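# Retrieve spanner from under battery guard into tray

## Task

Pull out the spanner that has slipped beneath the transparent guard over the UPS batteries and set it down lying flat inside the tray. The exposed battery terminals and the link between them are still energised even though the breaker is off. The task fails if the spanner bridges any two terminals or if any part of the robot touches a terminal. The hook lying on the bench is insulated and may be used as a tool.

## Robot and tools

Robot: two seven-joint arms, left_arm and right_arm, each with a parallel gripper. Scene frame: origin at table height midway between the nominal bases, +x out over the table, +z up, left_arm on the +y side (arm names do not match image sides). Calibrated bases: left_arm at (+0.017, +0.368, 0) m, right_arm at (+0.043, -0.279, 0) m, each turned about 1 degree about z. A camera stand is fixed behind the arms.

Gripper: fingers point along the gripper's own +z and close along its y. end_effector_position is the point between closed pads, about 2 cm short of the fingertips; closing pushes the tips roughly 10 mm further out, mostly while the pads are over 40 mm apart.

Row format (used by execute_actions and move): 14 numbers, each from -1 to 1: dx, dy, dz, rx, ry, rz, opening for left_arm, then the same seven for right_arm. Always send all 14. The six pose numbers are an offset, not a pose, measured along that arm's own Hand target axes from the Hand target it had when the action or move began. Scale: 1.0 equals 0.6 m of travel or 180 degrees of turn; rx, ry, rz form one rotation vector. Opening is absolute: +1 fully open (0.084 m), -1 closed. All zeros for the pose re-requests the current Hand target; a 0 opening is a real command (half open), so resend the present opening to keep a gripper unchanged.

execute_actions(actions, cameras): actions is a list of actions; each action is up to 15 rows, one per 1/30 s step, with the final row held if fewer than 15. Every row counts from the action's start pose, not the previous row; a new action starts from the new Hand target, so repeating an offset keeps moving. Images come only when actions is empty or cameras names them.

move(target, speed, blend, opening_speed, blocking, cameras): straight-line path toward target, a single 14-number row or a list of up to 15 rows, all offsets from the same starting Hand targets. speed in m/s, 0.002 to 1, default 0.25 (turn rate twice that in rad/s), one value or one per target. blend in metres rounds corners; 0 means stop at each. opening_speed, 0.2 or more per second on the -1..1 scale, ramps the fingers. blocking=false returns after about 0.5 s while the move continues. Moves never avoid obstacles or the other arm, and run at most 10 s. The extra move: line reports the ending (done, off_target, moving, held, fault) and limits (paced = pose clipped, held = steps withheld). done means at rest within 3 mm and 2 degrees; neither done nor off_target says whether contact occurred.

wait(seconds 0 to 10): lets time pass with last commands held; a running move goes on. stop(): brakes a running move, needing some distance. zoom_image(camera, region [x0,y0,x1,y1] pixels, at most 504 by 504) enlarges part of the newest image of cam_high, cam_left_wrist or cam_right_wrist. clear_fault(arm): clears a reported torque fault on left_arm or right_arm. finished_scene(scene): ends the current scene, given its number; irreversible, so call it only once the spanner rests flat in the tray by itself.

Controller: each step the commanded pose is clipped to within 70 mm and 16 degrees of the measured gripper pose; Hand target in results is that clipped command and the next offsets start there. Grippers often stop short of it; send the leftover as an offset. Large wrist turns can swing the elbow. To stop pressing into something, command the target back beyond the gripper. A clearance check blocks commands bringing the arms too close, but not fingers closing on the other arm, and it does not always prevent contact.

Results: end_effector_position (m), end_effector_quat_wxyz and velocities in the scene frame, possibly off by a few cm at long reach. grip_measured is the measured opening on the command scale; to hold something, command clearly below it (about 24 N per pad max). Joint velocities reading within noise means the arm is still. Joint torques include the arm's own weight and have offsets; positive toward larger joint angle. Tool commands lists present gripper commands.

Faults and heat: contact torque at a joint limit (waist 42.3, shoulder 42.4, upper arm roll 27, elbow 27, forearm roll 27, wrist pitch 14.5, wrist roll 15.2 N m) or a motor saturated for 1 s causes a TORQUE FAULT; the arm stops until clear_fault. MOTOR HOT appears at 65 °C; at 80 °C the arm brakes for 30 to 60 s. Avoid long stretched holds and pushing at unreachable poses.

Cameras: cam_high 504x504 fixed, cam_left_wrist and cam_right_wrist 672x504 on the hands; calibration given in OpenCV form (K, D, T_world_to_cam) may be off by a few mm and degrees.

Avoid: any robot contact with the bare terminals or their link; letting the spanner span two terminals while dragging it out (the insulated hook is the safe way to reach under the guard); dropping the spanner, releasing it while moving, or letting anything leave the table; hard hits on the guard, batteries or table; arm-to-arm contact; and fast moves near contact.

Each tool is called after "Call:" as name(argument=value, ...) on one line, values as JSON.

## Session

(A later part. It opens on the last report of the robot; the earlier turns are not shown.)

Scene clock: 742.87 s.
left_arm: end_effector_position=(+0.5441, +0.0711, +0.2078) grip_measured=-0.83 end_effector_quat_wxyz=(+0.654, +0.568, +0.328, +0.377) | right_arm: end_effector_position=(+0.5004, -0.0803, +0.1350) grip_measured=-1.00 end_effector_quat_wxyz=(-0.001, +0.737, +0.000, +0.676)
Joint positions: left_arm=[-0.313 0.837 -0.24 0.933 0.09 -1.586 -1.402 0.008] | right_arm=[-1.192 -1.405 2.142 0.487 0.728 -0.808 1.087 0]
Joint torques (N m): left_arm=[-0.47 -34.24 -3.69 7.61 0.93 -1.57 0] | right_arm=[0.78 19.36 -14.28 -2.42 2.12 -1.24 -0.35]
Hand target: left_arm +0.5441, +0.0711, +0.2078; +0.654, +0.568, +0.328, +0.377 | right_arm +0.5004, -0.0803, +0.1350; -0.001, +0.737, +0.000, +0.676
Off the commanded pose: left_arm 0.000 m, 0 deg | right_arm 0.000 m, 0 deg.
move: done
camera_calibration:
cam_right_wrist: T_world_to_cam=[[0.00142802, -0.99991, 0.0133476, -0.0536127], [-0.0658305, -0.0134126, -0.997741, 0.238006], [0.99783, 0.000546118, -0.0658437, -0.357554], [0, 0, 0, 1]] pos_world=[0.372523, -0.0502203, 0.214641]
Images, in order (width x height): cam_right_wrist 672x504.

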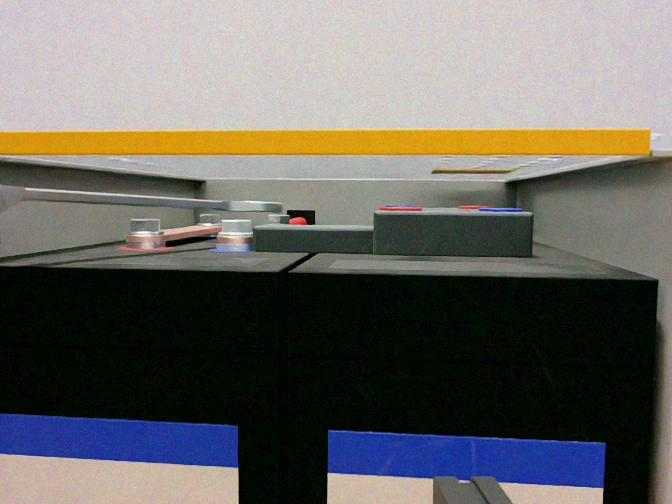

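Call:
move(target=[[0,0.0189,-0.0983,0,0,0,-1,0,0,0,0,0,0,-1]], speed=0.06, cameras=["cam_right_wrist","cam_high"])

Call:
zoom_image(camera="cam_high", region=[120, 180, 260, 300])

Scene clock: 766.27 s.
left_arm: end_effector_position=(+0.4927, +0.1012, +0.2116) grip_measured=-0.83 end_effector_quat_wxyz=(+0.650, +0.575, +0.329, +0.373) | right_arm: end_effector_position=(+0.5004, -0.0803, +0.1350) grip_measured=-1.00 end_effector_quat_wxyz=(-0.001, +0.737, +0.000, +0.676)
Joint positions: left_arm=[-0.11 0.795 -0.436 0.705 0.154 -1.691 -1.259 0.008] | right_arm=[-1.192 -1.405 2.142 0.487 0.728 -0.808 1.087 0]
Joint torques (N m): left_arm=[1.31 -28.79 -5.97 5.43 1.02 -1.25 0.35] | right_arm=[0.67 19.34 -14.29 -2.3 2.07 -1.29 -0.33]
Hand target: left_arm +0.4922, +0.1012, +0.2108; +0.654, +0.568, +0.328, +0.377 | right_arm +0.5004, -0.0803, +0.1350; -0.001, +0.737, +0.000, +0.676
Off the commanded pose: left_arm 0.001 m, 1 deg | right_arm 0.000 m, 0 deg.
joint sent to its limit (left arm) — joint 6 (wrist pitch), lower limit. The joint targets still meet the commanded pose.
move: done
camera_calibration:
cam_right_wrist: T_world_to_cam=[[0.00142802, -0.99991, 0.0133476, -0.0536127], [-0.0658305, -0.0134126, -0.997741, 0.238006], [0.99783, 0.000546118, -0.0658437, -0.357554], [0, 0, 0, 1]] pos_world=[0.372523, -0.0502203, 0.214641]
Images, in order (width x height): cam_high 504x504, cam_right_wrist 672x504.

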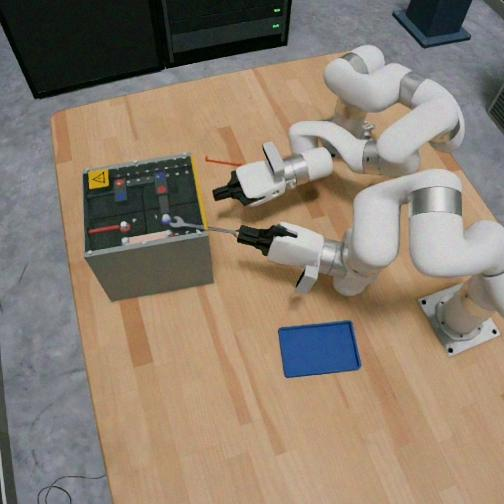

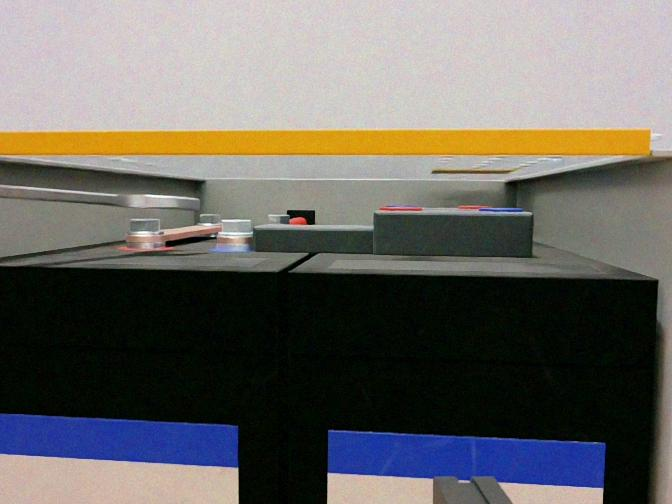

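Scaled by 3.600.

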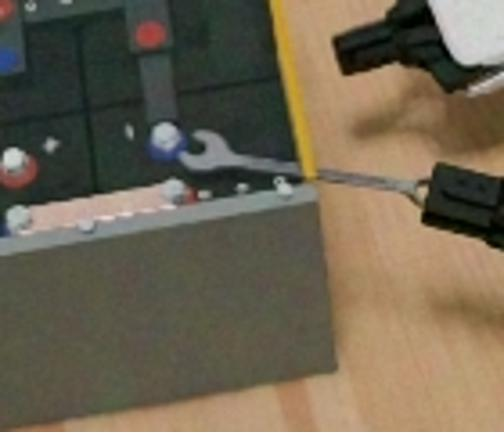

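Call:
move(target=[-0.079,0.024,-0.135,0.015,0,0,-1,0,0,0,0,0,0,-1], speed=0.08, cameras=["cam_right_wrist","cam_high"])

Scene clock: 778.60 s.
left_arm: end_effector_position=(+0.3973, +0.1013, +0.2138) grip_measured=-0.83 end_effector_quat_wxyz=(+0.640, +0.584, +0.336, +0.369) | right_arm: end_effector_position=(+0.5004, -0.0803, +0.1350) grip_measured=-1.00 end_effector_quat_wxyz=(-0.001, +0.737, +0.000, +0.676)
Joint positions: left_arm=[0.539 1.675 -1.264 0.389 0.415 -1.691 -0.006 0.008] | right_arm=[-1.192 -1.405 2.142 0.487 0.728 -0.808 1.087 0]
Joint torques (N m): left_arm=[1.05 -16.46 -13.67 -3.67 2.47 0.2 0.16] | right_arm=[0.73 19.61 -14.42 -2.38 2.12 -1.24 -0.34]
Hand target: left_arm +0.3973, +0.1013, +0.2138; +0.640, +0.584, +0.336, +0.369 | right_arm +0.5004, -0.0803, +0.1350; -0.001, +0.737, +0.000, +0.676
Off the commanded pose: left_arm 0.000 m, 0 deg | right_arm 0.000 m, 0 deg.
joint sent to its limit (left arm) — joint 6 (wrist pitch), lower limit. The joint targets still meet the commanded pose.
move: done
camera_calibration:
cam_right_wrist: T_world_to_cam=[[0.00142802, -0.99991, 0.0133476, -0.0536127], [-0.0658305, -0.0134126, -0.997741, 0.238006], [0.99783, 0.000546118, -0.0658437, -0.357554], [0, 0, 0, 1]] pos_world=[0.372523, -0.0502203, 0.214641]
Images, in order (width x height): cam_high 504x504, cam_right_wrist 672x504.

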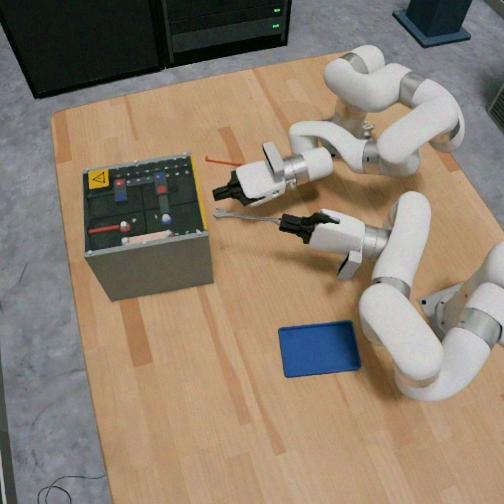

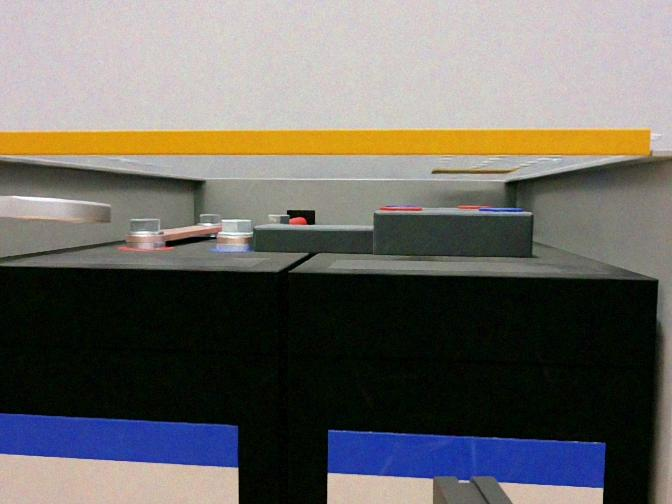

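Call:
move(target=[[0,0,0,0,0,0,-1,0.362,0.117,-0.165,-0.1275,-0.46,0.139,0],[0,0,0,0,0,0,-1,0.318,-0.225,-0.095,-0.1275,-0.46,0.139,0]], speed=0.25, cameras=["cam_right_wrist","cam_high"])

Call:
zoom_image(camera="cam_high", region=[180, 160, 340, 280])

Scene clock: 812.67 s.
left_arm: end_effector_position=(+0.3973, +0.1013, +0.2138) grip_measured=-0.83 end_effector_quat_wxyz=(+0.640, +0.584, +0.336, +0.369) | right_arm: end_effector_position=(+0.4599, +0.0545, +0.3302) grip_measured=-0.01 end_effector_quat_wxyz=(+0.000, +0.964, -0.267, +0.000)
Joint positions: left_arm=[0.539 1.676 -1.264 0.389 0.415 -1.691 -0.006 0.008] | right_arm=[-0.234 0.394 1.18 1.663 -0.363 1.51 1.46 0.044]
Joint torques (N m): left_arm=[0.42 -16.78 -13.33 -3.92 1.91 0.11 -0.02] | right_arm=[0.51 -25.89 6.76 11.27 -0.03 -2.08 0.23]
Hand target: left_arm +0.3973, +0.1013, +0.2138; +0.640, +0.584, +0.336, +0.369 | right_arm +0.4599, +0.0545, +0.3302; +0.000, +0.964, -0.267, +0.000
Off the commanded pose: left_arm 0.000 m, 0 deg | right_arm 0.000 m, 0 deg.
move: done
camera_calibration:
cam_right_wrist: T_world_to_cam=[[-0.501925, -0.864911, -0.000229289, 0.3073], [-0.864732, 0.501827, -0.0201975, 0.448541], [0.0175841, -0.00993937, -0.999796, 0.455298], [0, 0, 0, 1]] pos_world=[0.534104, 0.0452224, 0.464335]
Images, in order (width x height): cam_high 504x504, cam_right_wrist 672x504.

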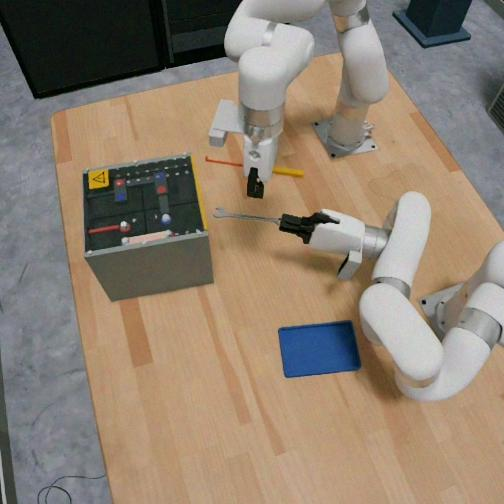

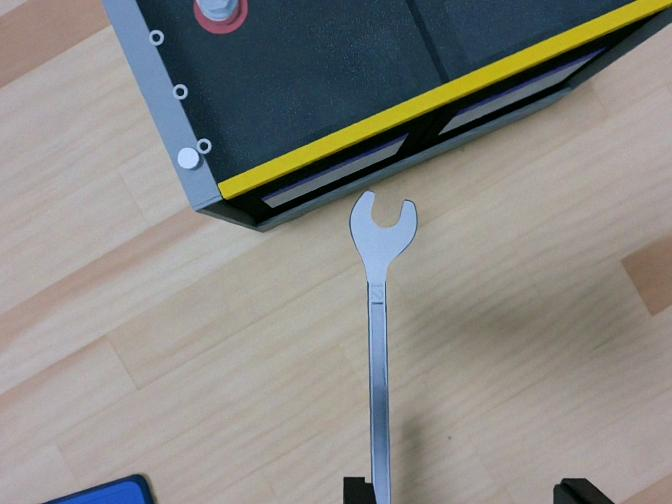

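Scaled by 3.150.

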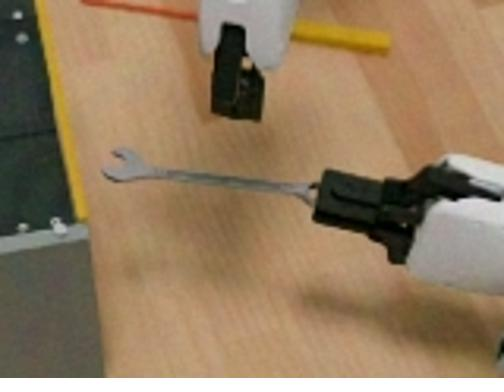

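Call:
move(target=[[0,0,0,0,0,0,-1,0.0167,-0.023,0,0,0,0,0],[0,0,0,0,0,0,-1,0.0167,-0.023,0.13,0,0,0,0]], speed=[0.1,0.12], blend=[0.005,0], cameras=["all"])

Call:
zoom_image(camera="cam_high", region=[180, 160, 340, 280])

Scene clock: 829.13 s.
left_arm: end_effector_position=(+0.3973, +0.1013, +0.2138) grip_measured=-0.83 end_effector_quat_wxyz=(+0.640, +0.584, +0.336, +0.369) | right_arm: end_effector_position=(+0.4756, +0.0612, +0.2522) grip_measured=-0.01 end_effector_quat_wxyz=(+0.000, +0.964, -0.267, +0.000)
Joint positions: left_arm=[0.539 1.676 -1.264 0.389 0.415 -1.691 -0.006 0.008] | right_arm=[-0.213 0.478 1.13 1.524 -0.442 1.331 1.5 0.044]
Joint torques (N m): left_arm=[-0.07 -16.96 -13.67 -4.22 1.78 0.2 -0.01] | right_arm=[-1.04 -28.5 8.31 10.36 -0.06 -2.39 0.16]
Hand target: left_arm +0.3973, +0.1013, +0.2138; +0.640, +0.584, +0.336, +0.369 | right_arm +0.4756, +0.0612, +0.2522; +0.000, +0.964, -0.267, +0.000
Off the commanded pose: left_arm 0.000 m, 0 deg | right_arm 0.000 m, 0 deg.
move: done
camera_calibration:
cam_left_wrist: T_world_to_cam=[[-0.0714613, 0.058375, 0.995734, -0.157884], [-0.508405, -0.861004, 0.0139895, 0.353016], [0.858148, -0.505236, 0.0912066, -0.180242], [0, 0, 0, 1]] pos_world=[0.322867, 0.2221, 0.168711]
cam_right_wrist: T_world_to_cam=[[-0.501851, -0.864954, -0.000228542, 0.320918], [-0.864775, 0.501752, -0.0201972, 0.457208], [0.0175843, -0.00993834, -0.999796, 0.377104], [0, 0, 0, 1]] pos_world=[0.549804, 0.0519223, 0.386335]

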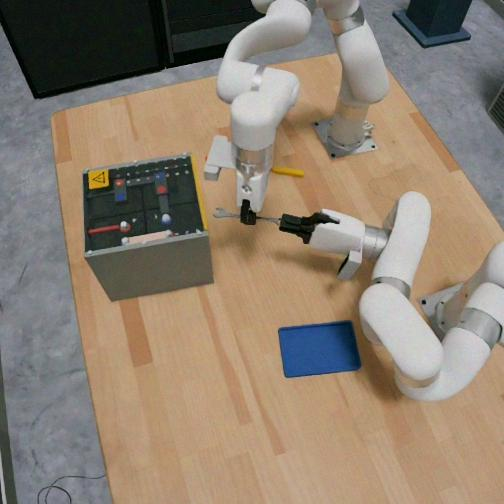

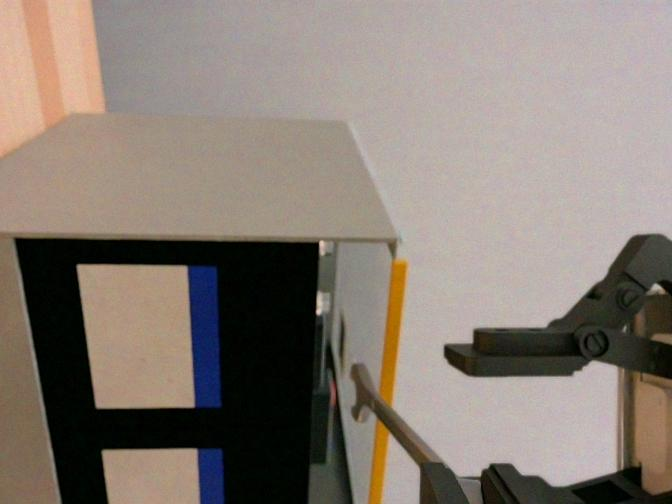

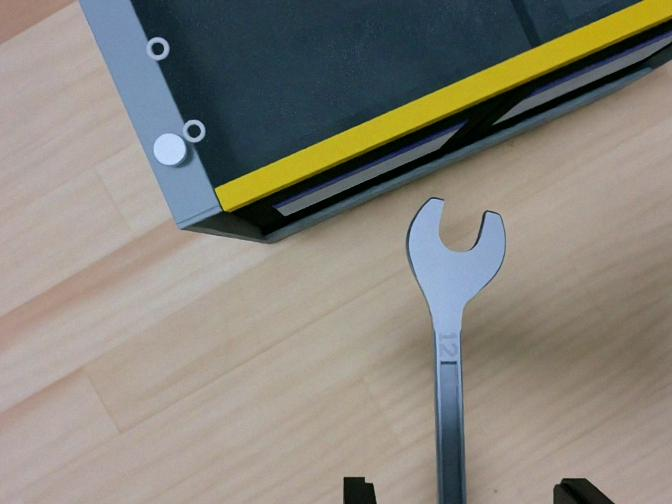

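Scaled by 3.150.

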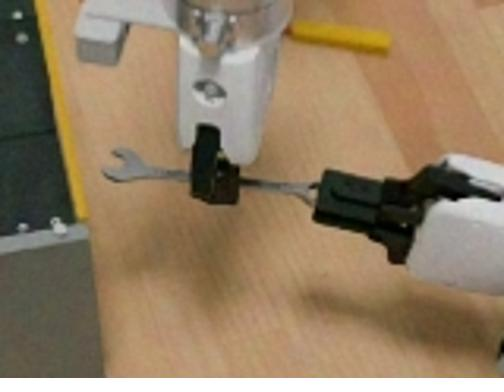

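Call:
move(target=[[0,0,0,0,0,0,-1,0,0,0.036,0,0,0,0]], speed=0.05, cameras=["cam_left_wrist","cam_right_wrist"])

Call:
zoom_image(camera="cam_left_wrist", region=[340, 280, 640, 504])

Scene clock: 837.90 s.
left_arm: end_effector_position=(+0.3973, +0.1013, +0.2138) grip_measured=-0.83 end_effector_quat_wxyz=(+0.640, +0.584, +0.336, +0.369) | right_arm: end_effector_position=(+0.4756, +0.0612, +0.2306) grip_measured=-0.01 end_effector_quat_wxyz=(+0.000, +0.964, -0.267, +0.000)
Joint positions: left_arm=[0.539 1.676 -1.264 0.389 0.415 -1.691 -0.006 0.008] | right_arm=[-0.215 0.492 1.118 1.477 -0.46 1.277 1.513 0.044]
Joint torques (N m): left_arm=[0.07 -16.63 -13.29 -4.01 1.89 0.12 0.17] | right_arm=[0.76 -28.87 8.5 10.33 -0.1 -2.48 0.17]
Hand target: left_arm +0.3973, +0.1013, +0.2138; +0.640, +0.584, +0.336, +0.369 | right_arm +0.4756, +0.0612, +0.2306; +0.000, +0.964, -0.267, +0.000
Off the commanded pose: left_arm 0.000 m, 0 deg | right_arm 0.000 m, 0 deg.
move: done
camera_calibration:
cam_left_wrist: T_world_to_cam=[[-0.0714613, 0.058375, 0.995734, -0.157884], [-0.508405, -0.861004, 0.0139895, 0.353016], [0.858148, -0.505236, 0.0912066, -0.180242], [0, 0, 0, 1]] pos_world=[0.322867, 0.2221, 0.168711]
cam_right_wrist: T_world_to_cam=[[-0.501969, -0.864886, -0.000229727, 0.320975], [-0.864707, 0.501871, -0.0201977, 0.456727], [0.017584, -0.00993998, -0.999796, 0.355509], [0, 0, 0, 1]] pos_world=[0.549804, 0.0519224, 0.364735]
Images, in order (width x height): cam_left_wrist 672x504, cam_right_wrist 672x504.

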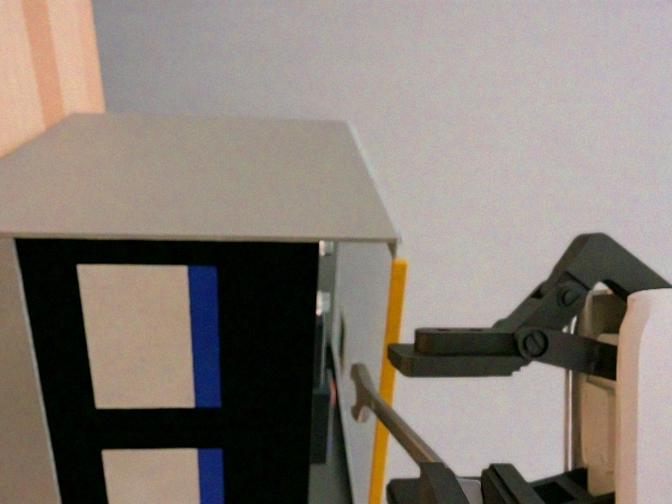

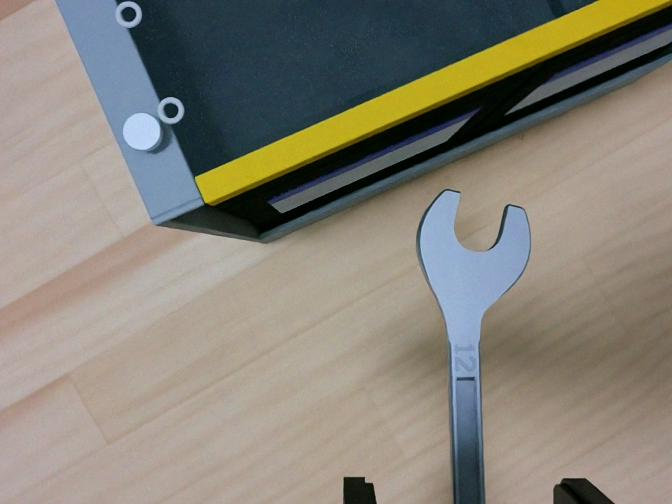

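Scaled by 1.680.

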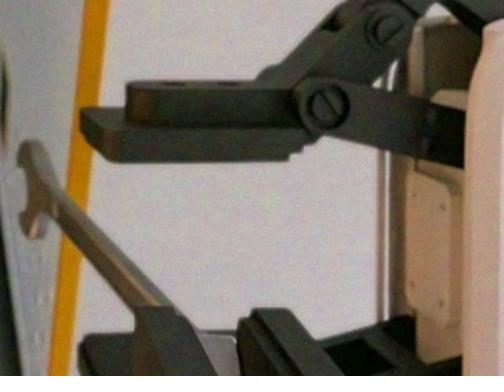

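Call:
move(target=[[0,0,0,0,0,0,-1,0,0,-0.004,0,0,0,0],[0,0,0,0,0,0,-1,0,0,-0.004,0,0,0,-1]], speed=0.05, opening_speed=0.7, cameras=["cam_left_wrist","cam_right_wrist"])

Call:
zoom_image(camera="cam_left_wrist", region=[340, 280, 640, 504])

Scene clock: 852.27 s.
left_arm: end_effector_position=(+0.3974, +0.1013, +0.2138) grip_measured=-0.83 end_effector_quat_wxyz=(+0.640, +0.584, +0.336, +0.369) | right_arm: end_effector_position=(+0.4756, +0.0612, +0.2330) grip_measured=-0.83 end_effector_quat_wxyz=(+0.000, +0.964, -0.267, +0.000)
Joint positions: left_arm=[0.539 1.676 -1.264 0.389 0.415 -1.691 -0.006 0.008] | right_arm=[-0.215 0.491 1.12 1.482 -0.458 1.283 1.511 0.007]
Joint torques (N m): left_arm=[-3.25 -16.54 -13.44 -6.54 2.05 0.2 0.12] | right_arm=[2.33 -29.68 10.33 12.3 0.29 -4.91 0.76]
Hand target: left_arm +0.3973, +0.1013, +0.2138; +0.640, +0.584, +0.336, +0.369 | right_arm +0.4756, +0.0612, +0.2330; +0.000, +0.964, -0.267, +0.000
Off the commanded pose: left_arm 0.000 m, 0 deg | right_arm 0.000 m, 0 deg.
move: done
camera_calibration:
cam_left_wrist: T_world_to_cam=[[-0.0714642, 0.0583701, 0.995734, -0.157875], [-0.508405, -0.861005, 0.0139839, 0.353068], [0.858148, -0.505236, 0.0912066, -0.180327], [0, 0, 0, 1]] pos_world=[0.322967, 0.2221, 0.168711]
cam_right_wrist: T_world_to_cam=[[-0.501852, -0.864954, -0.0000918737, 0.320865], [-0.864777, 0.501751, -0.0201609, 0.456807], [0.0174843, -0.0100383, -0.999797, 0.357969], [0, 0, 0, 1]] pos_world=[0.549804, 0.0519227, 0.367135]
Images, in order (width x height): cam_left_wrist 672x504, cam_right_wrist 672x504.

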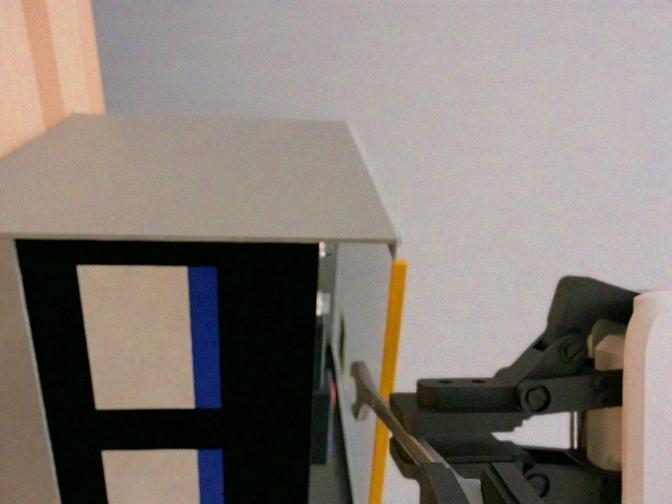

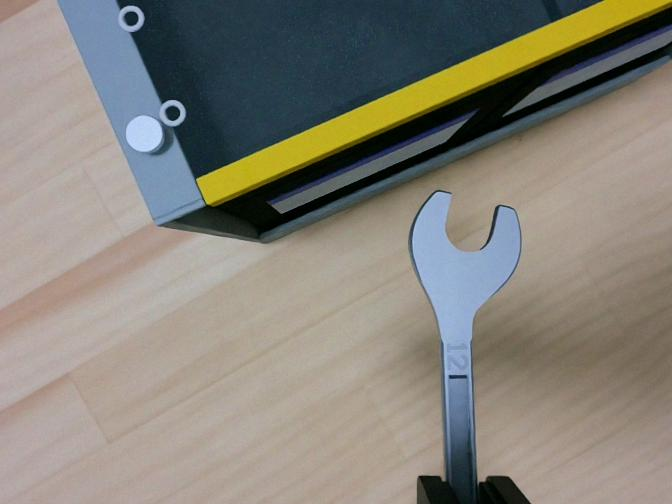

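Scaled by 1.680.

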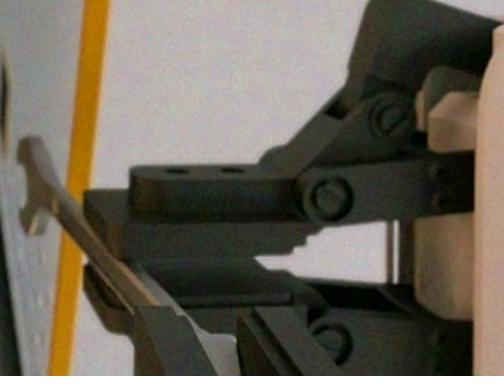

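Call:
move(target=[[0,0,0,0,0,0,-0.4,0,0,0,0,0,0,-1],[0,0,-0.13,0,0,0,-0.4,0,0,0,0,0,0,-1],[0,0.243,-0.13,0,0,0,-0.4,0,0,0,0,0,0,-1],[0.641,0.243,-0.557,0,0.444,0,-0.4,0,0,0,0,0,0,-1]], speed=[0.05,0.1,0.25,0.35], cameras=["cam_right_wrist","cam_high"])

Scene clock: 871.83 s.
left_arm: end_effector_position=(+0.3204, +0.2165, +0.3426) grip_measured=-0.42 end_effector_quat_wxyz=(+0.595, +0.548, +0.404, +0.426) | right_arm: end_effector_position=(+0.4756, +0.0612, +0.2330) grip_measured=-0.84 end_effector_quat_wxyz=(+0.000, +0.964, -0.267, +0.000)
Joint positions: left_arm=[1.201 0.567 -2.207 -0.043 -0.632 -1.687 -1.042 0.026] | right_arm=[-0.215 0.491 1.12 1.482 -0.458 1.283 1.511 0.007]
Joint torques (N m): left_arm=[0.11 -2.87 -3.8 8.33 1.59 -1.06 -0.23] | right_arm=[-1.01 -31.23 8.59 10.56 0.1 -1.99 -0.44]
Hand target: left_arm +0.3204, +0.2165, +0.3426; +0.596, +0.548, +0.404, +0.426 (not the last commanded pose) | right_arm +0.4756, +0.0612, +0.2330; +0.000, +0.964, -0.267, +0.000
Off the commanded pose: left_arm 0.393 m, 68 deg | right_arm 0.000 m, 0 deg.
led back after a hold (left arm): the arm was led back toward your command in small steps, so it may still be short of it.
move: held (left_arm; a check stopped the path); path passed 3 of 4 targets; limits=held
pose unreachable (left arm): on one or more control steps of this call, first in action 0 (counted from 0), this arm could not follow its commanded pose, so it was not sent that pose on those steps. It may still have moved: this result reports where it is.
cause: moving toward the commanded pose would bring two parts of the arm too close to each other (joints 2 (shoulder) to 6 (wrist pitch) lie between them).
camera_calibration:
cam_right_wrist: T_world_to_cam=[[-0.501851, -0.864954, -0.000228542, 0.321], [-0.864775, 0.501752, -0.0201972, 0.45677], [0.0175843, -0.00993834, -0.999796, 0.357909], [0, 0, 0, 1]] pos_world=[0.549804, 0.0520223, 0.367135]
Images, in order (width x height): cam_high 504x504, cam_right_wrist 672x504.

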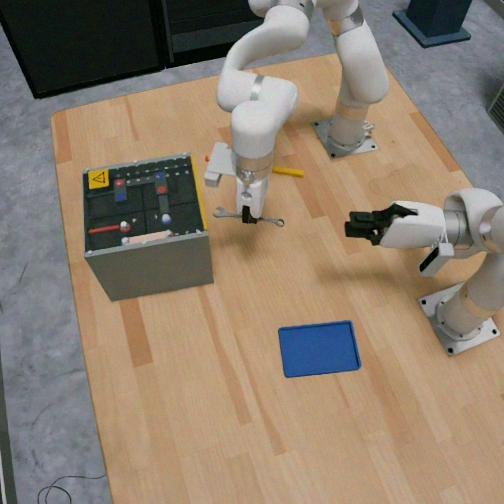

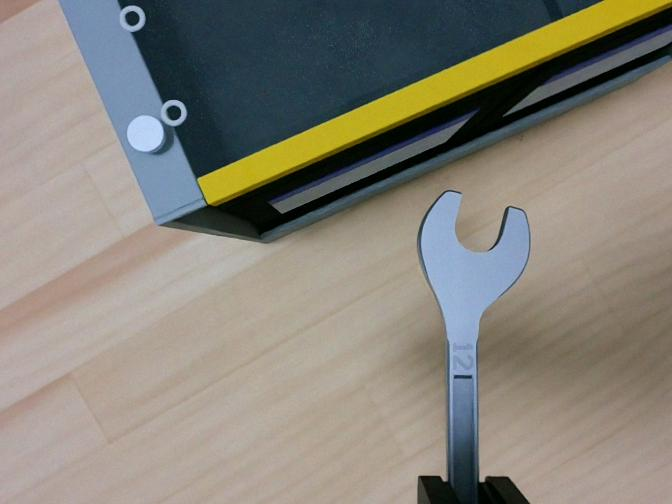

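Call:
move(target=[[0.216,0.121,0.214,0,0.1,0,-0.4,0,0,0,0,0,0,-1],[0.7,0.11,0,0,0.3,0,-0.4,0,0,0,0,0,0,-1]], speed=0.3, blend=[0.05,0], cameras=["cam_high"])

Scene clock: 886.07 s.
left_arm: end_effector_position=(+0.4464, +0.6180, +0.4024) grip_measured=-0.42 end_effector_quat_wxyz=(+0.347, +0.295, +0.630, +0.628) | right_arm: end_effector_position=(+0.4756, +0.0612, +0.2330) grip_measured=-0.84 end_effector_quat_wxyz=(+0.000, +0.964, -0.267, +0.000)
Joint positions: left_arm=[1.869 0.884 -1.916 0.504 -0.513 -1.391 -0.525 0.026] | right_arm=[-0.215 0.491 1.12 1.482 -0.458 1.283 1.511 0.007]
Joint torques (N m): left_arm=[-0.53 -11.72 -10.63 9.29 2.45 -0.33 0.01] | right_arm=[-1.13 -31.14 8.57 10.53 0.17 -1.93 -0.31]
Hand target: left_arm +0.4464, +0.6181, +0.4024; +0.347, +0.295, +0.631, +0.628 | right_arm +0.4756, +0.0612, +0.2330; +0.000, +0.964, -0.267, +0.000
Off the commanded pose: left_arm 0.000 m, 0 deg | right_arm 0.000 m, 0 deg.
move: done
Images, in order (width x height): cam_high 504x504.

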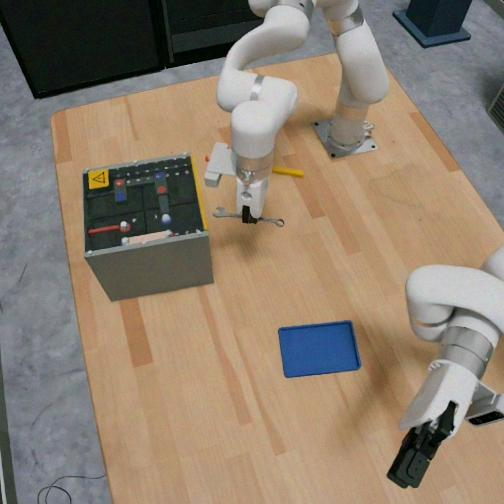

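Call:
move(target=[0,0,0,0,0,0,-0.4,-0.3465,-0.2855,0.155,0,0,0,-1], speed=0.2, cameras=["cam_high","cam_right_wrist"])

Call:
zoom_image(camera="cam_high", region=[250, 290, 390, 400])

Scene clock: 900.47 s.
left_arm: end_effector_position=(+0.4464, +0.6181, +0.4024) grip_measured=-0.42 end_effector_quat_wxyz=(+0.347, +0.295, +0.631, +0.628) | right_arm: end_effector_position=(+0.3854, +0.3151, +0.1402) grip_measured=-0.84 end_effector_quat_wxyz=(+0.000, +0.964, -0.267, +0.000)
Joint positions: left_arm=[1.869 0.884 -1.916 0.504 -0.513 -1.391 -0.525 0.026] | right_arm=[0.669 1.042 0.879 2.199 -0.737 1.42 1.87 0.007]
Joint torques (N m): left_arm=[-0.21 -10.58 -10.83 9.3 2.16 -0.71 -0.23] | right_arm=[0.89 -51.97 9.3 9.21 0.36 -1.94 -0.38]
Hand target: left_arm +0.4464, +0.6181, +0.4024; +0.347, +0.295, +0.631, +0.628 | right_arm +0.3854, +0.3151, +0.1401; +0.000, +0.964, -0.267, +0.000
Off the commanded pose: left_arm 0.000 m, 0 deg | right_arm 0.000 m, 0 deg.
move: done
camera_calibration:
cam_right_wrist: T_world_to_cam=[[-0.501925, -0.864911, -0.000229289, 0.495209], [-0.864732, 0.501827, -0.0201975, 0.249419], [0.0175841, -0.00993937, -0.999796, 0.269239], [0, 0, 0, 1]] pos_world=[0.459504, 0.305822, 0.274335]
Images, in order (width x height): cam_high 504x504, cam_right_wrist 672x504.

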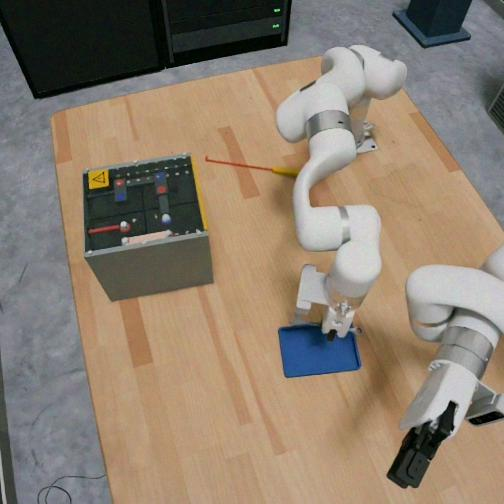

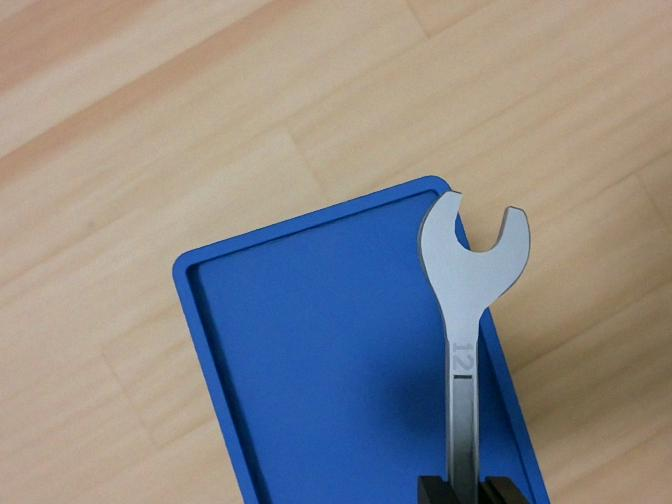

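Scaled by 3.600.

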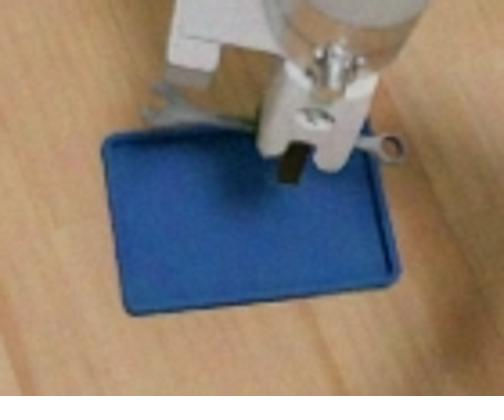

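Call:
move(target=[[0,0,0,0,0,0,-0.4,0.005,-0.02,0,0,0,0.036,-1],[0,0,0,0,0,0,-0.4,0.005,-0.02,0.187,0,0,0.036,-1]], speed=0.1, cameras=["cam_high","cam_right_wrist"])

Call:
zoom_image(camera="cam_high", region=[250, 290, 390, 400])

Scene clock: 924.30 s.
left_arm: end_effector_position=(+0.4464, +0.6181, +0.4024) grip_measured=-0.42 end_effector_quat_wxyz=(+0.347, +0.295, +0.631, +0.628) | right_arm: end_effector_position=(+0.3941, +0.3240, +0.0280) grip_measured=-0.84 end_effector_quat_wxyz=(+0.000, +0.947, -0.321, +0.000)
Joint positions: left_arm=[1.869 0.884 -1.916 0.504 -0.513 -1.391 -0.525 0.026] | right_arm=[0.694 1.209 0.805 2.198 -0.791 1.247 1.99 0.007]
Joint torques (N m): left_arm=[0.12 -11.3 -10.84 9.54 2.19 -0.58 -0.19] | right_arm=[0.27 -50.77 8.47 8.28 -0.03 -2.27 -0.31]
Hand target: left_arm +0.4464, +0.6181, +0.4024; +0.347, +0.295, +0.631, +0.628 | right_arm +0.3941, +0.3239, +0.0280; +0.000, +0.947, -0.321, +0.000
Off the commanded pose: left_arm 0.000 m, 0 deg | right_arm 0.000 m, 0 deg.
move: done
camera_calibration:
cam_right_wrist: T_world_to_cam=[[-0.596361, -0.802716, -0.000233087, 0.524307], [-0.802552, 0.596245, -0.0200624, 0.195167], [0.0162434, -0.0117774, -0.999799, 0.158129], [0, 0, 0, 1]] pos_world=[0.466739, 0.306365, 0.162135]
Images, in order (width x height): cam_high 504x504, cam_right_wrist 672x504.

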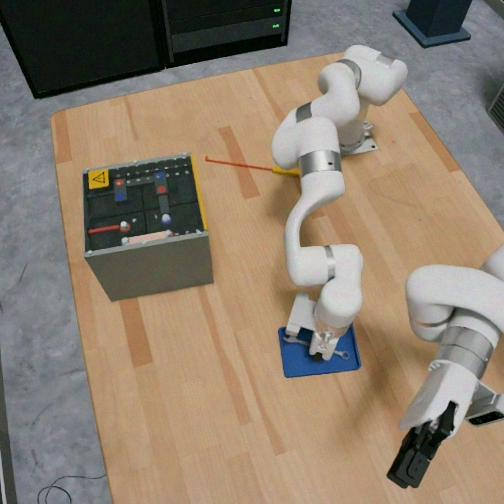

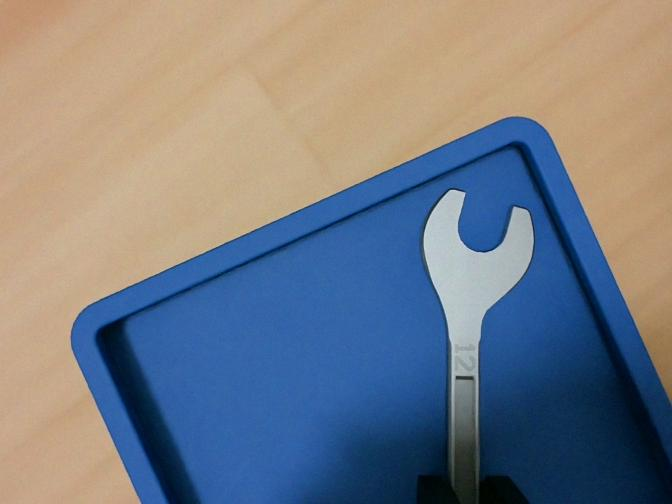

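Scaled by 3.600.

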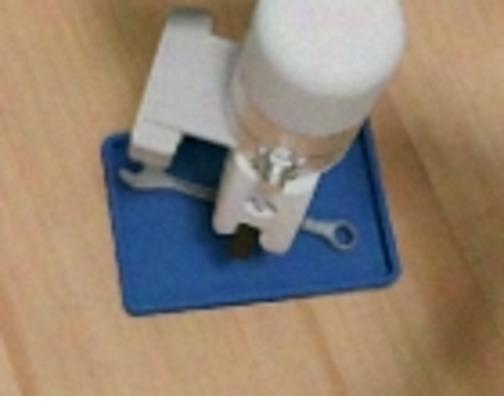

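Call:
move(target=[0,0,0,0,0,0,-0.4,0,0,0.0085,0,0,0,-1], speed=0.02, cameras=["cam_right_wrist"])

Scene clock: 928.17 s.
left_arm: end_effector_position=(+0.4464, +0.6181, +0.4024) grip_measured=-0.42 end_effector_quat_wxyz=(+0.347, +0.295, +0.631, +0.628) | right_arm: end_effector_position=(+0.3943, +0.3241, +0.0236) grip_measured=-0.84 end_effector_quat_wxyz=(-0.001, +0.947, -0.321, +0.000)
Joint positions: left_arm=[1.869 0.884 -1.916 0.504 -0.513 -1.391 -0.525 0.026] | right_arm=[0.695 1.216 0.802 2.197 -0.794 1.239 1.991 0.007]
Joint torques (N m): left_arm=[-0.41 -10.99 -10.97 9.44 2.38 -0.57 -0.26] | right_arm=[0.4 -9.56 -2.34 -1.16 -0.17 -0.17 0.11]
Hand target: left_arm +0.4464, +0.6181, +0.4024; +0.347, +0.295, +0.631, +0.628 | right_arm +0.3941, +0.3239, +0.0229; +0.000, +0.947, -0.321, +0.000
Off the commanded pose: left_arm 0.000 m, 0 deg | right_arm 0.001 m, 0 deg.
move: done
camera_calibration:
cam_right_wrist: T_world_to_cam=[[-0.596289, -0.802769, -0.00127129, 0.524588], [-0.802589, 0.596188, -0.0202869, 0.19517], [0.0170436, -0.0110765, -0.999793, 0.153239], [0, 0, 0, 1]] pos_world=[0.466836, 0.306462, 0.157833]
Images, in order (width x height): cam_right_wrist 672x504.

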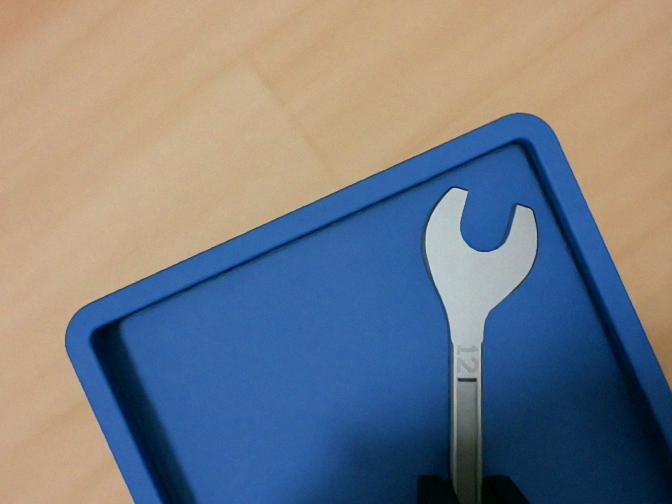

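Call:
move(target=[[0,0,0,0,0,0,-0.4,0,0,-0.001,0,0,0,-1],[0,0,0,0,0,0,-0.4,0,0,-0.001,0,0,0,-0.35],[0,0,0,0,0,0,-0.4,0,0,-0.25,0,0,0,-0.35]], speed=[0.02,0.02,0.08], opening_speed=0.4, cameras=["cam_right_wrist","cam_high"])

Scene clock: 938.93 s.
left_arm: end_effector_position=(+0.4464, +0.6181, +0.4024) grip_measured=-0.42 end_effector_quat_wxyz=(+0.347, +0.295, +0.631, +0.628) | right_arm: end_effector_position=(+0.3941, +0.3238, +0.1728) grip_measured=-0.37 end_effector_quat_wxyz=(+0.000, +0.947, -0.321, +0.000)
Joint positions: left_arm=[1.869 0.884 -1.916 0.504 -0.513 -1.391 -0.525 0.026] | right_arm=[0.789 1.093 0.839 2.465 -0.722 1.557 1.906 0.028]
Joint torques (N m): left_arm=[-0.1 -11.19 -10.99 9.43 2.25 -0.59 0.01] | right_arm=[0.8 -53.72 6.49 8.92 -0.04 -1.94 -0.32]
Hand target: left_arm +0.4464, +0.6181, +0.4024; +0.347, +0.295, +0.631, +0.628 | right_arm +0.3941, +0.3238, +0.1729; +0.000, +0.947, -0.321, +0.000
Off the commanded pose: left_arm 0.000 m, 0 deg | right_arm 0.000 m, 0 deg.
move: done
camera_calibration:
cam_right_wrist: T_world_to_cam=[[-0.596297, -0.802764, -0.000152136, 0.524221], [-0.802599, 0.596179, -0.0201218, 0.198194], [0.0162437, -0.0118764, -0.999798, 0.303029], [0, 0, 0, 1]] pos_world=[0.466739, 0.306265, 0.307035]
Images, in order (width x height): cam_high 504x504, cam_right_wrist 672x504.

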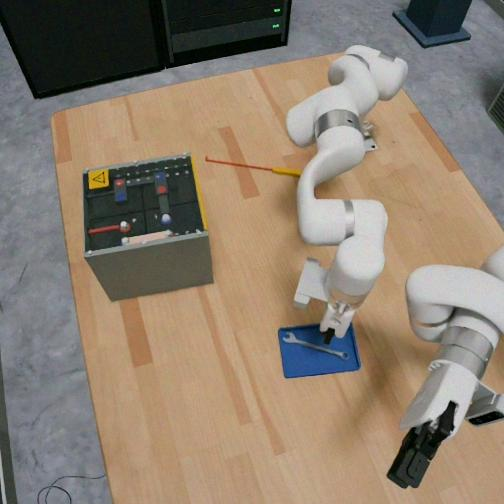

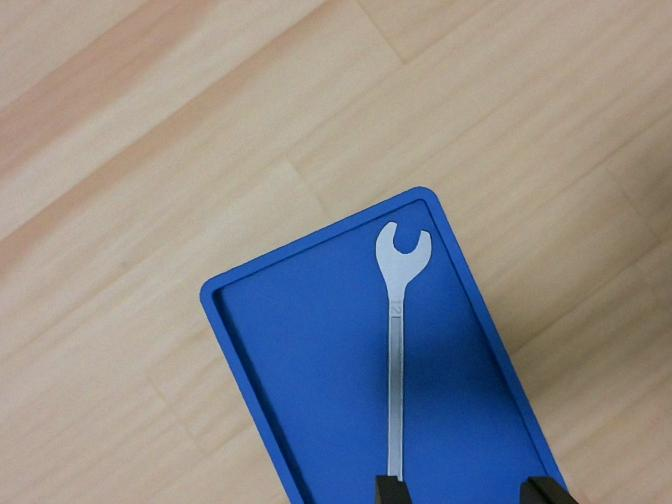

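Flat in the tray.

Call:
finished_scene(scene=1)

The scene is finished: the task was done.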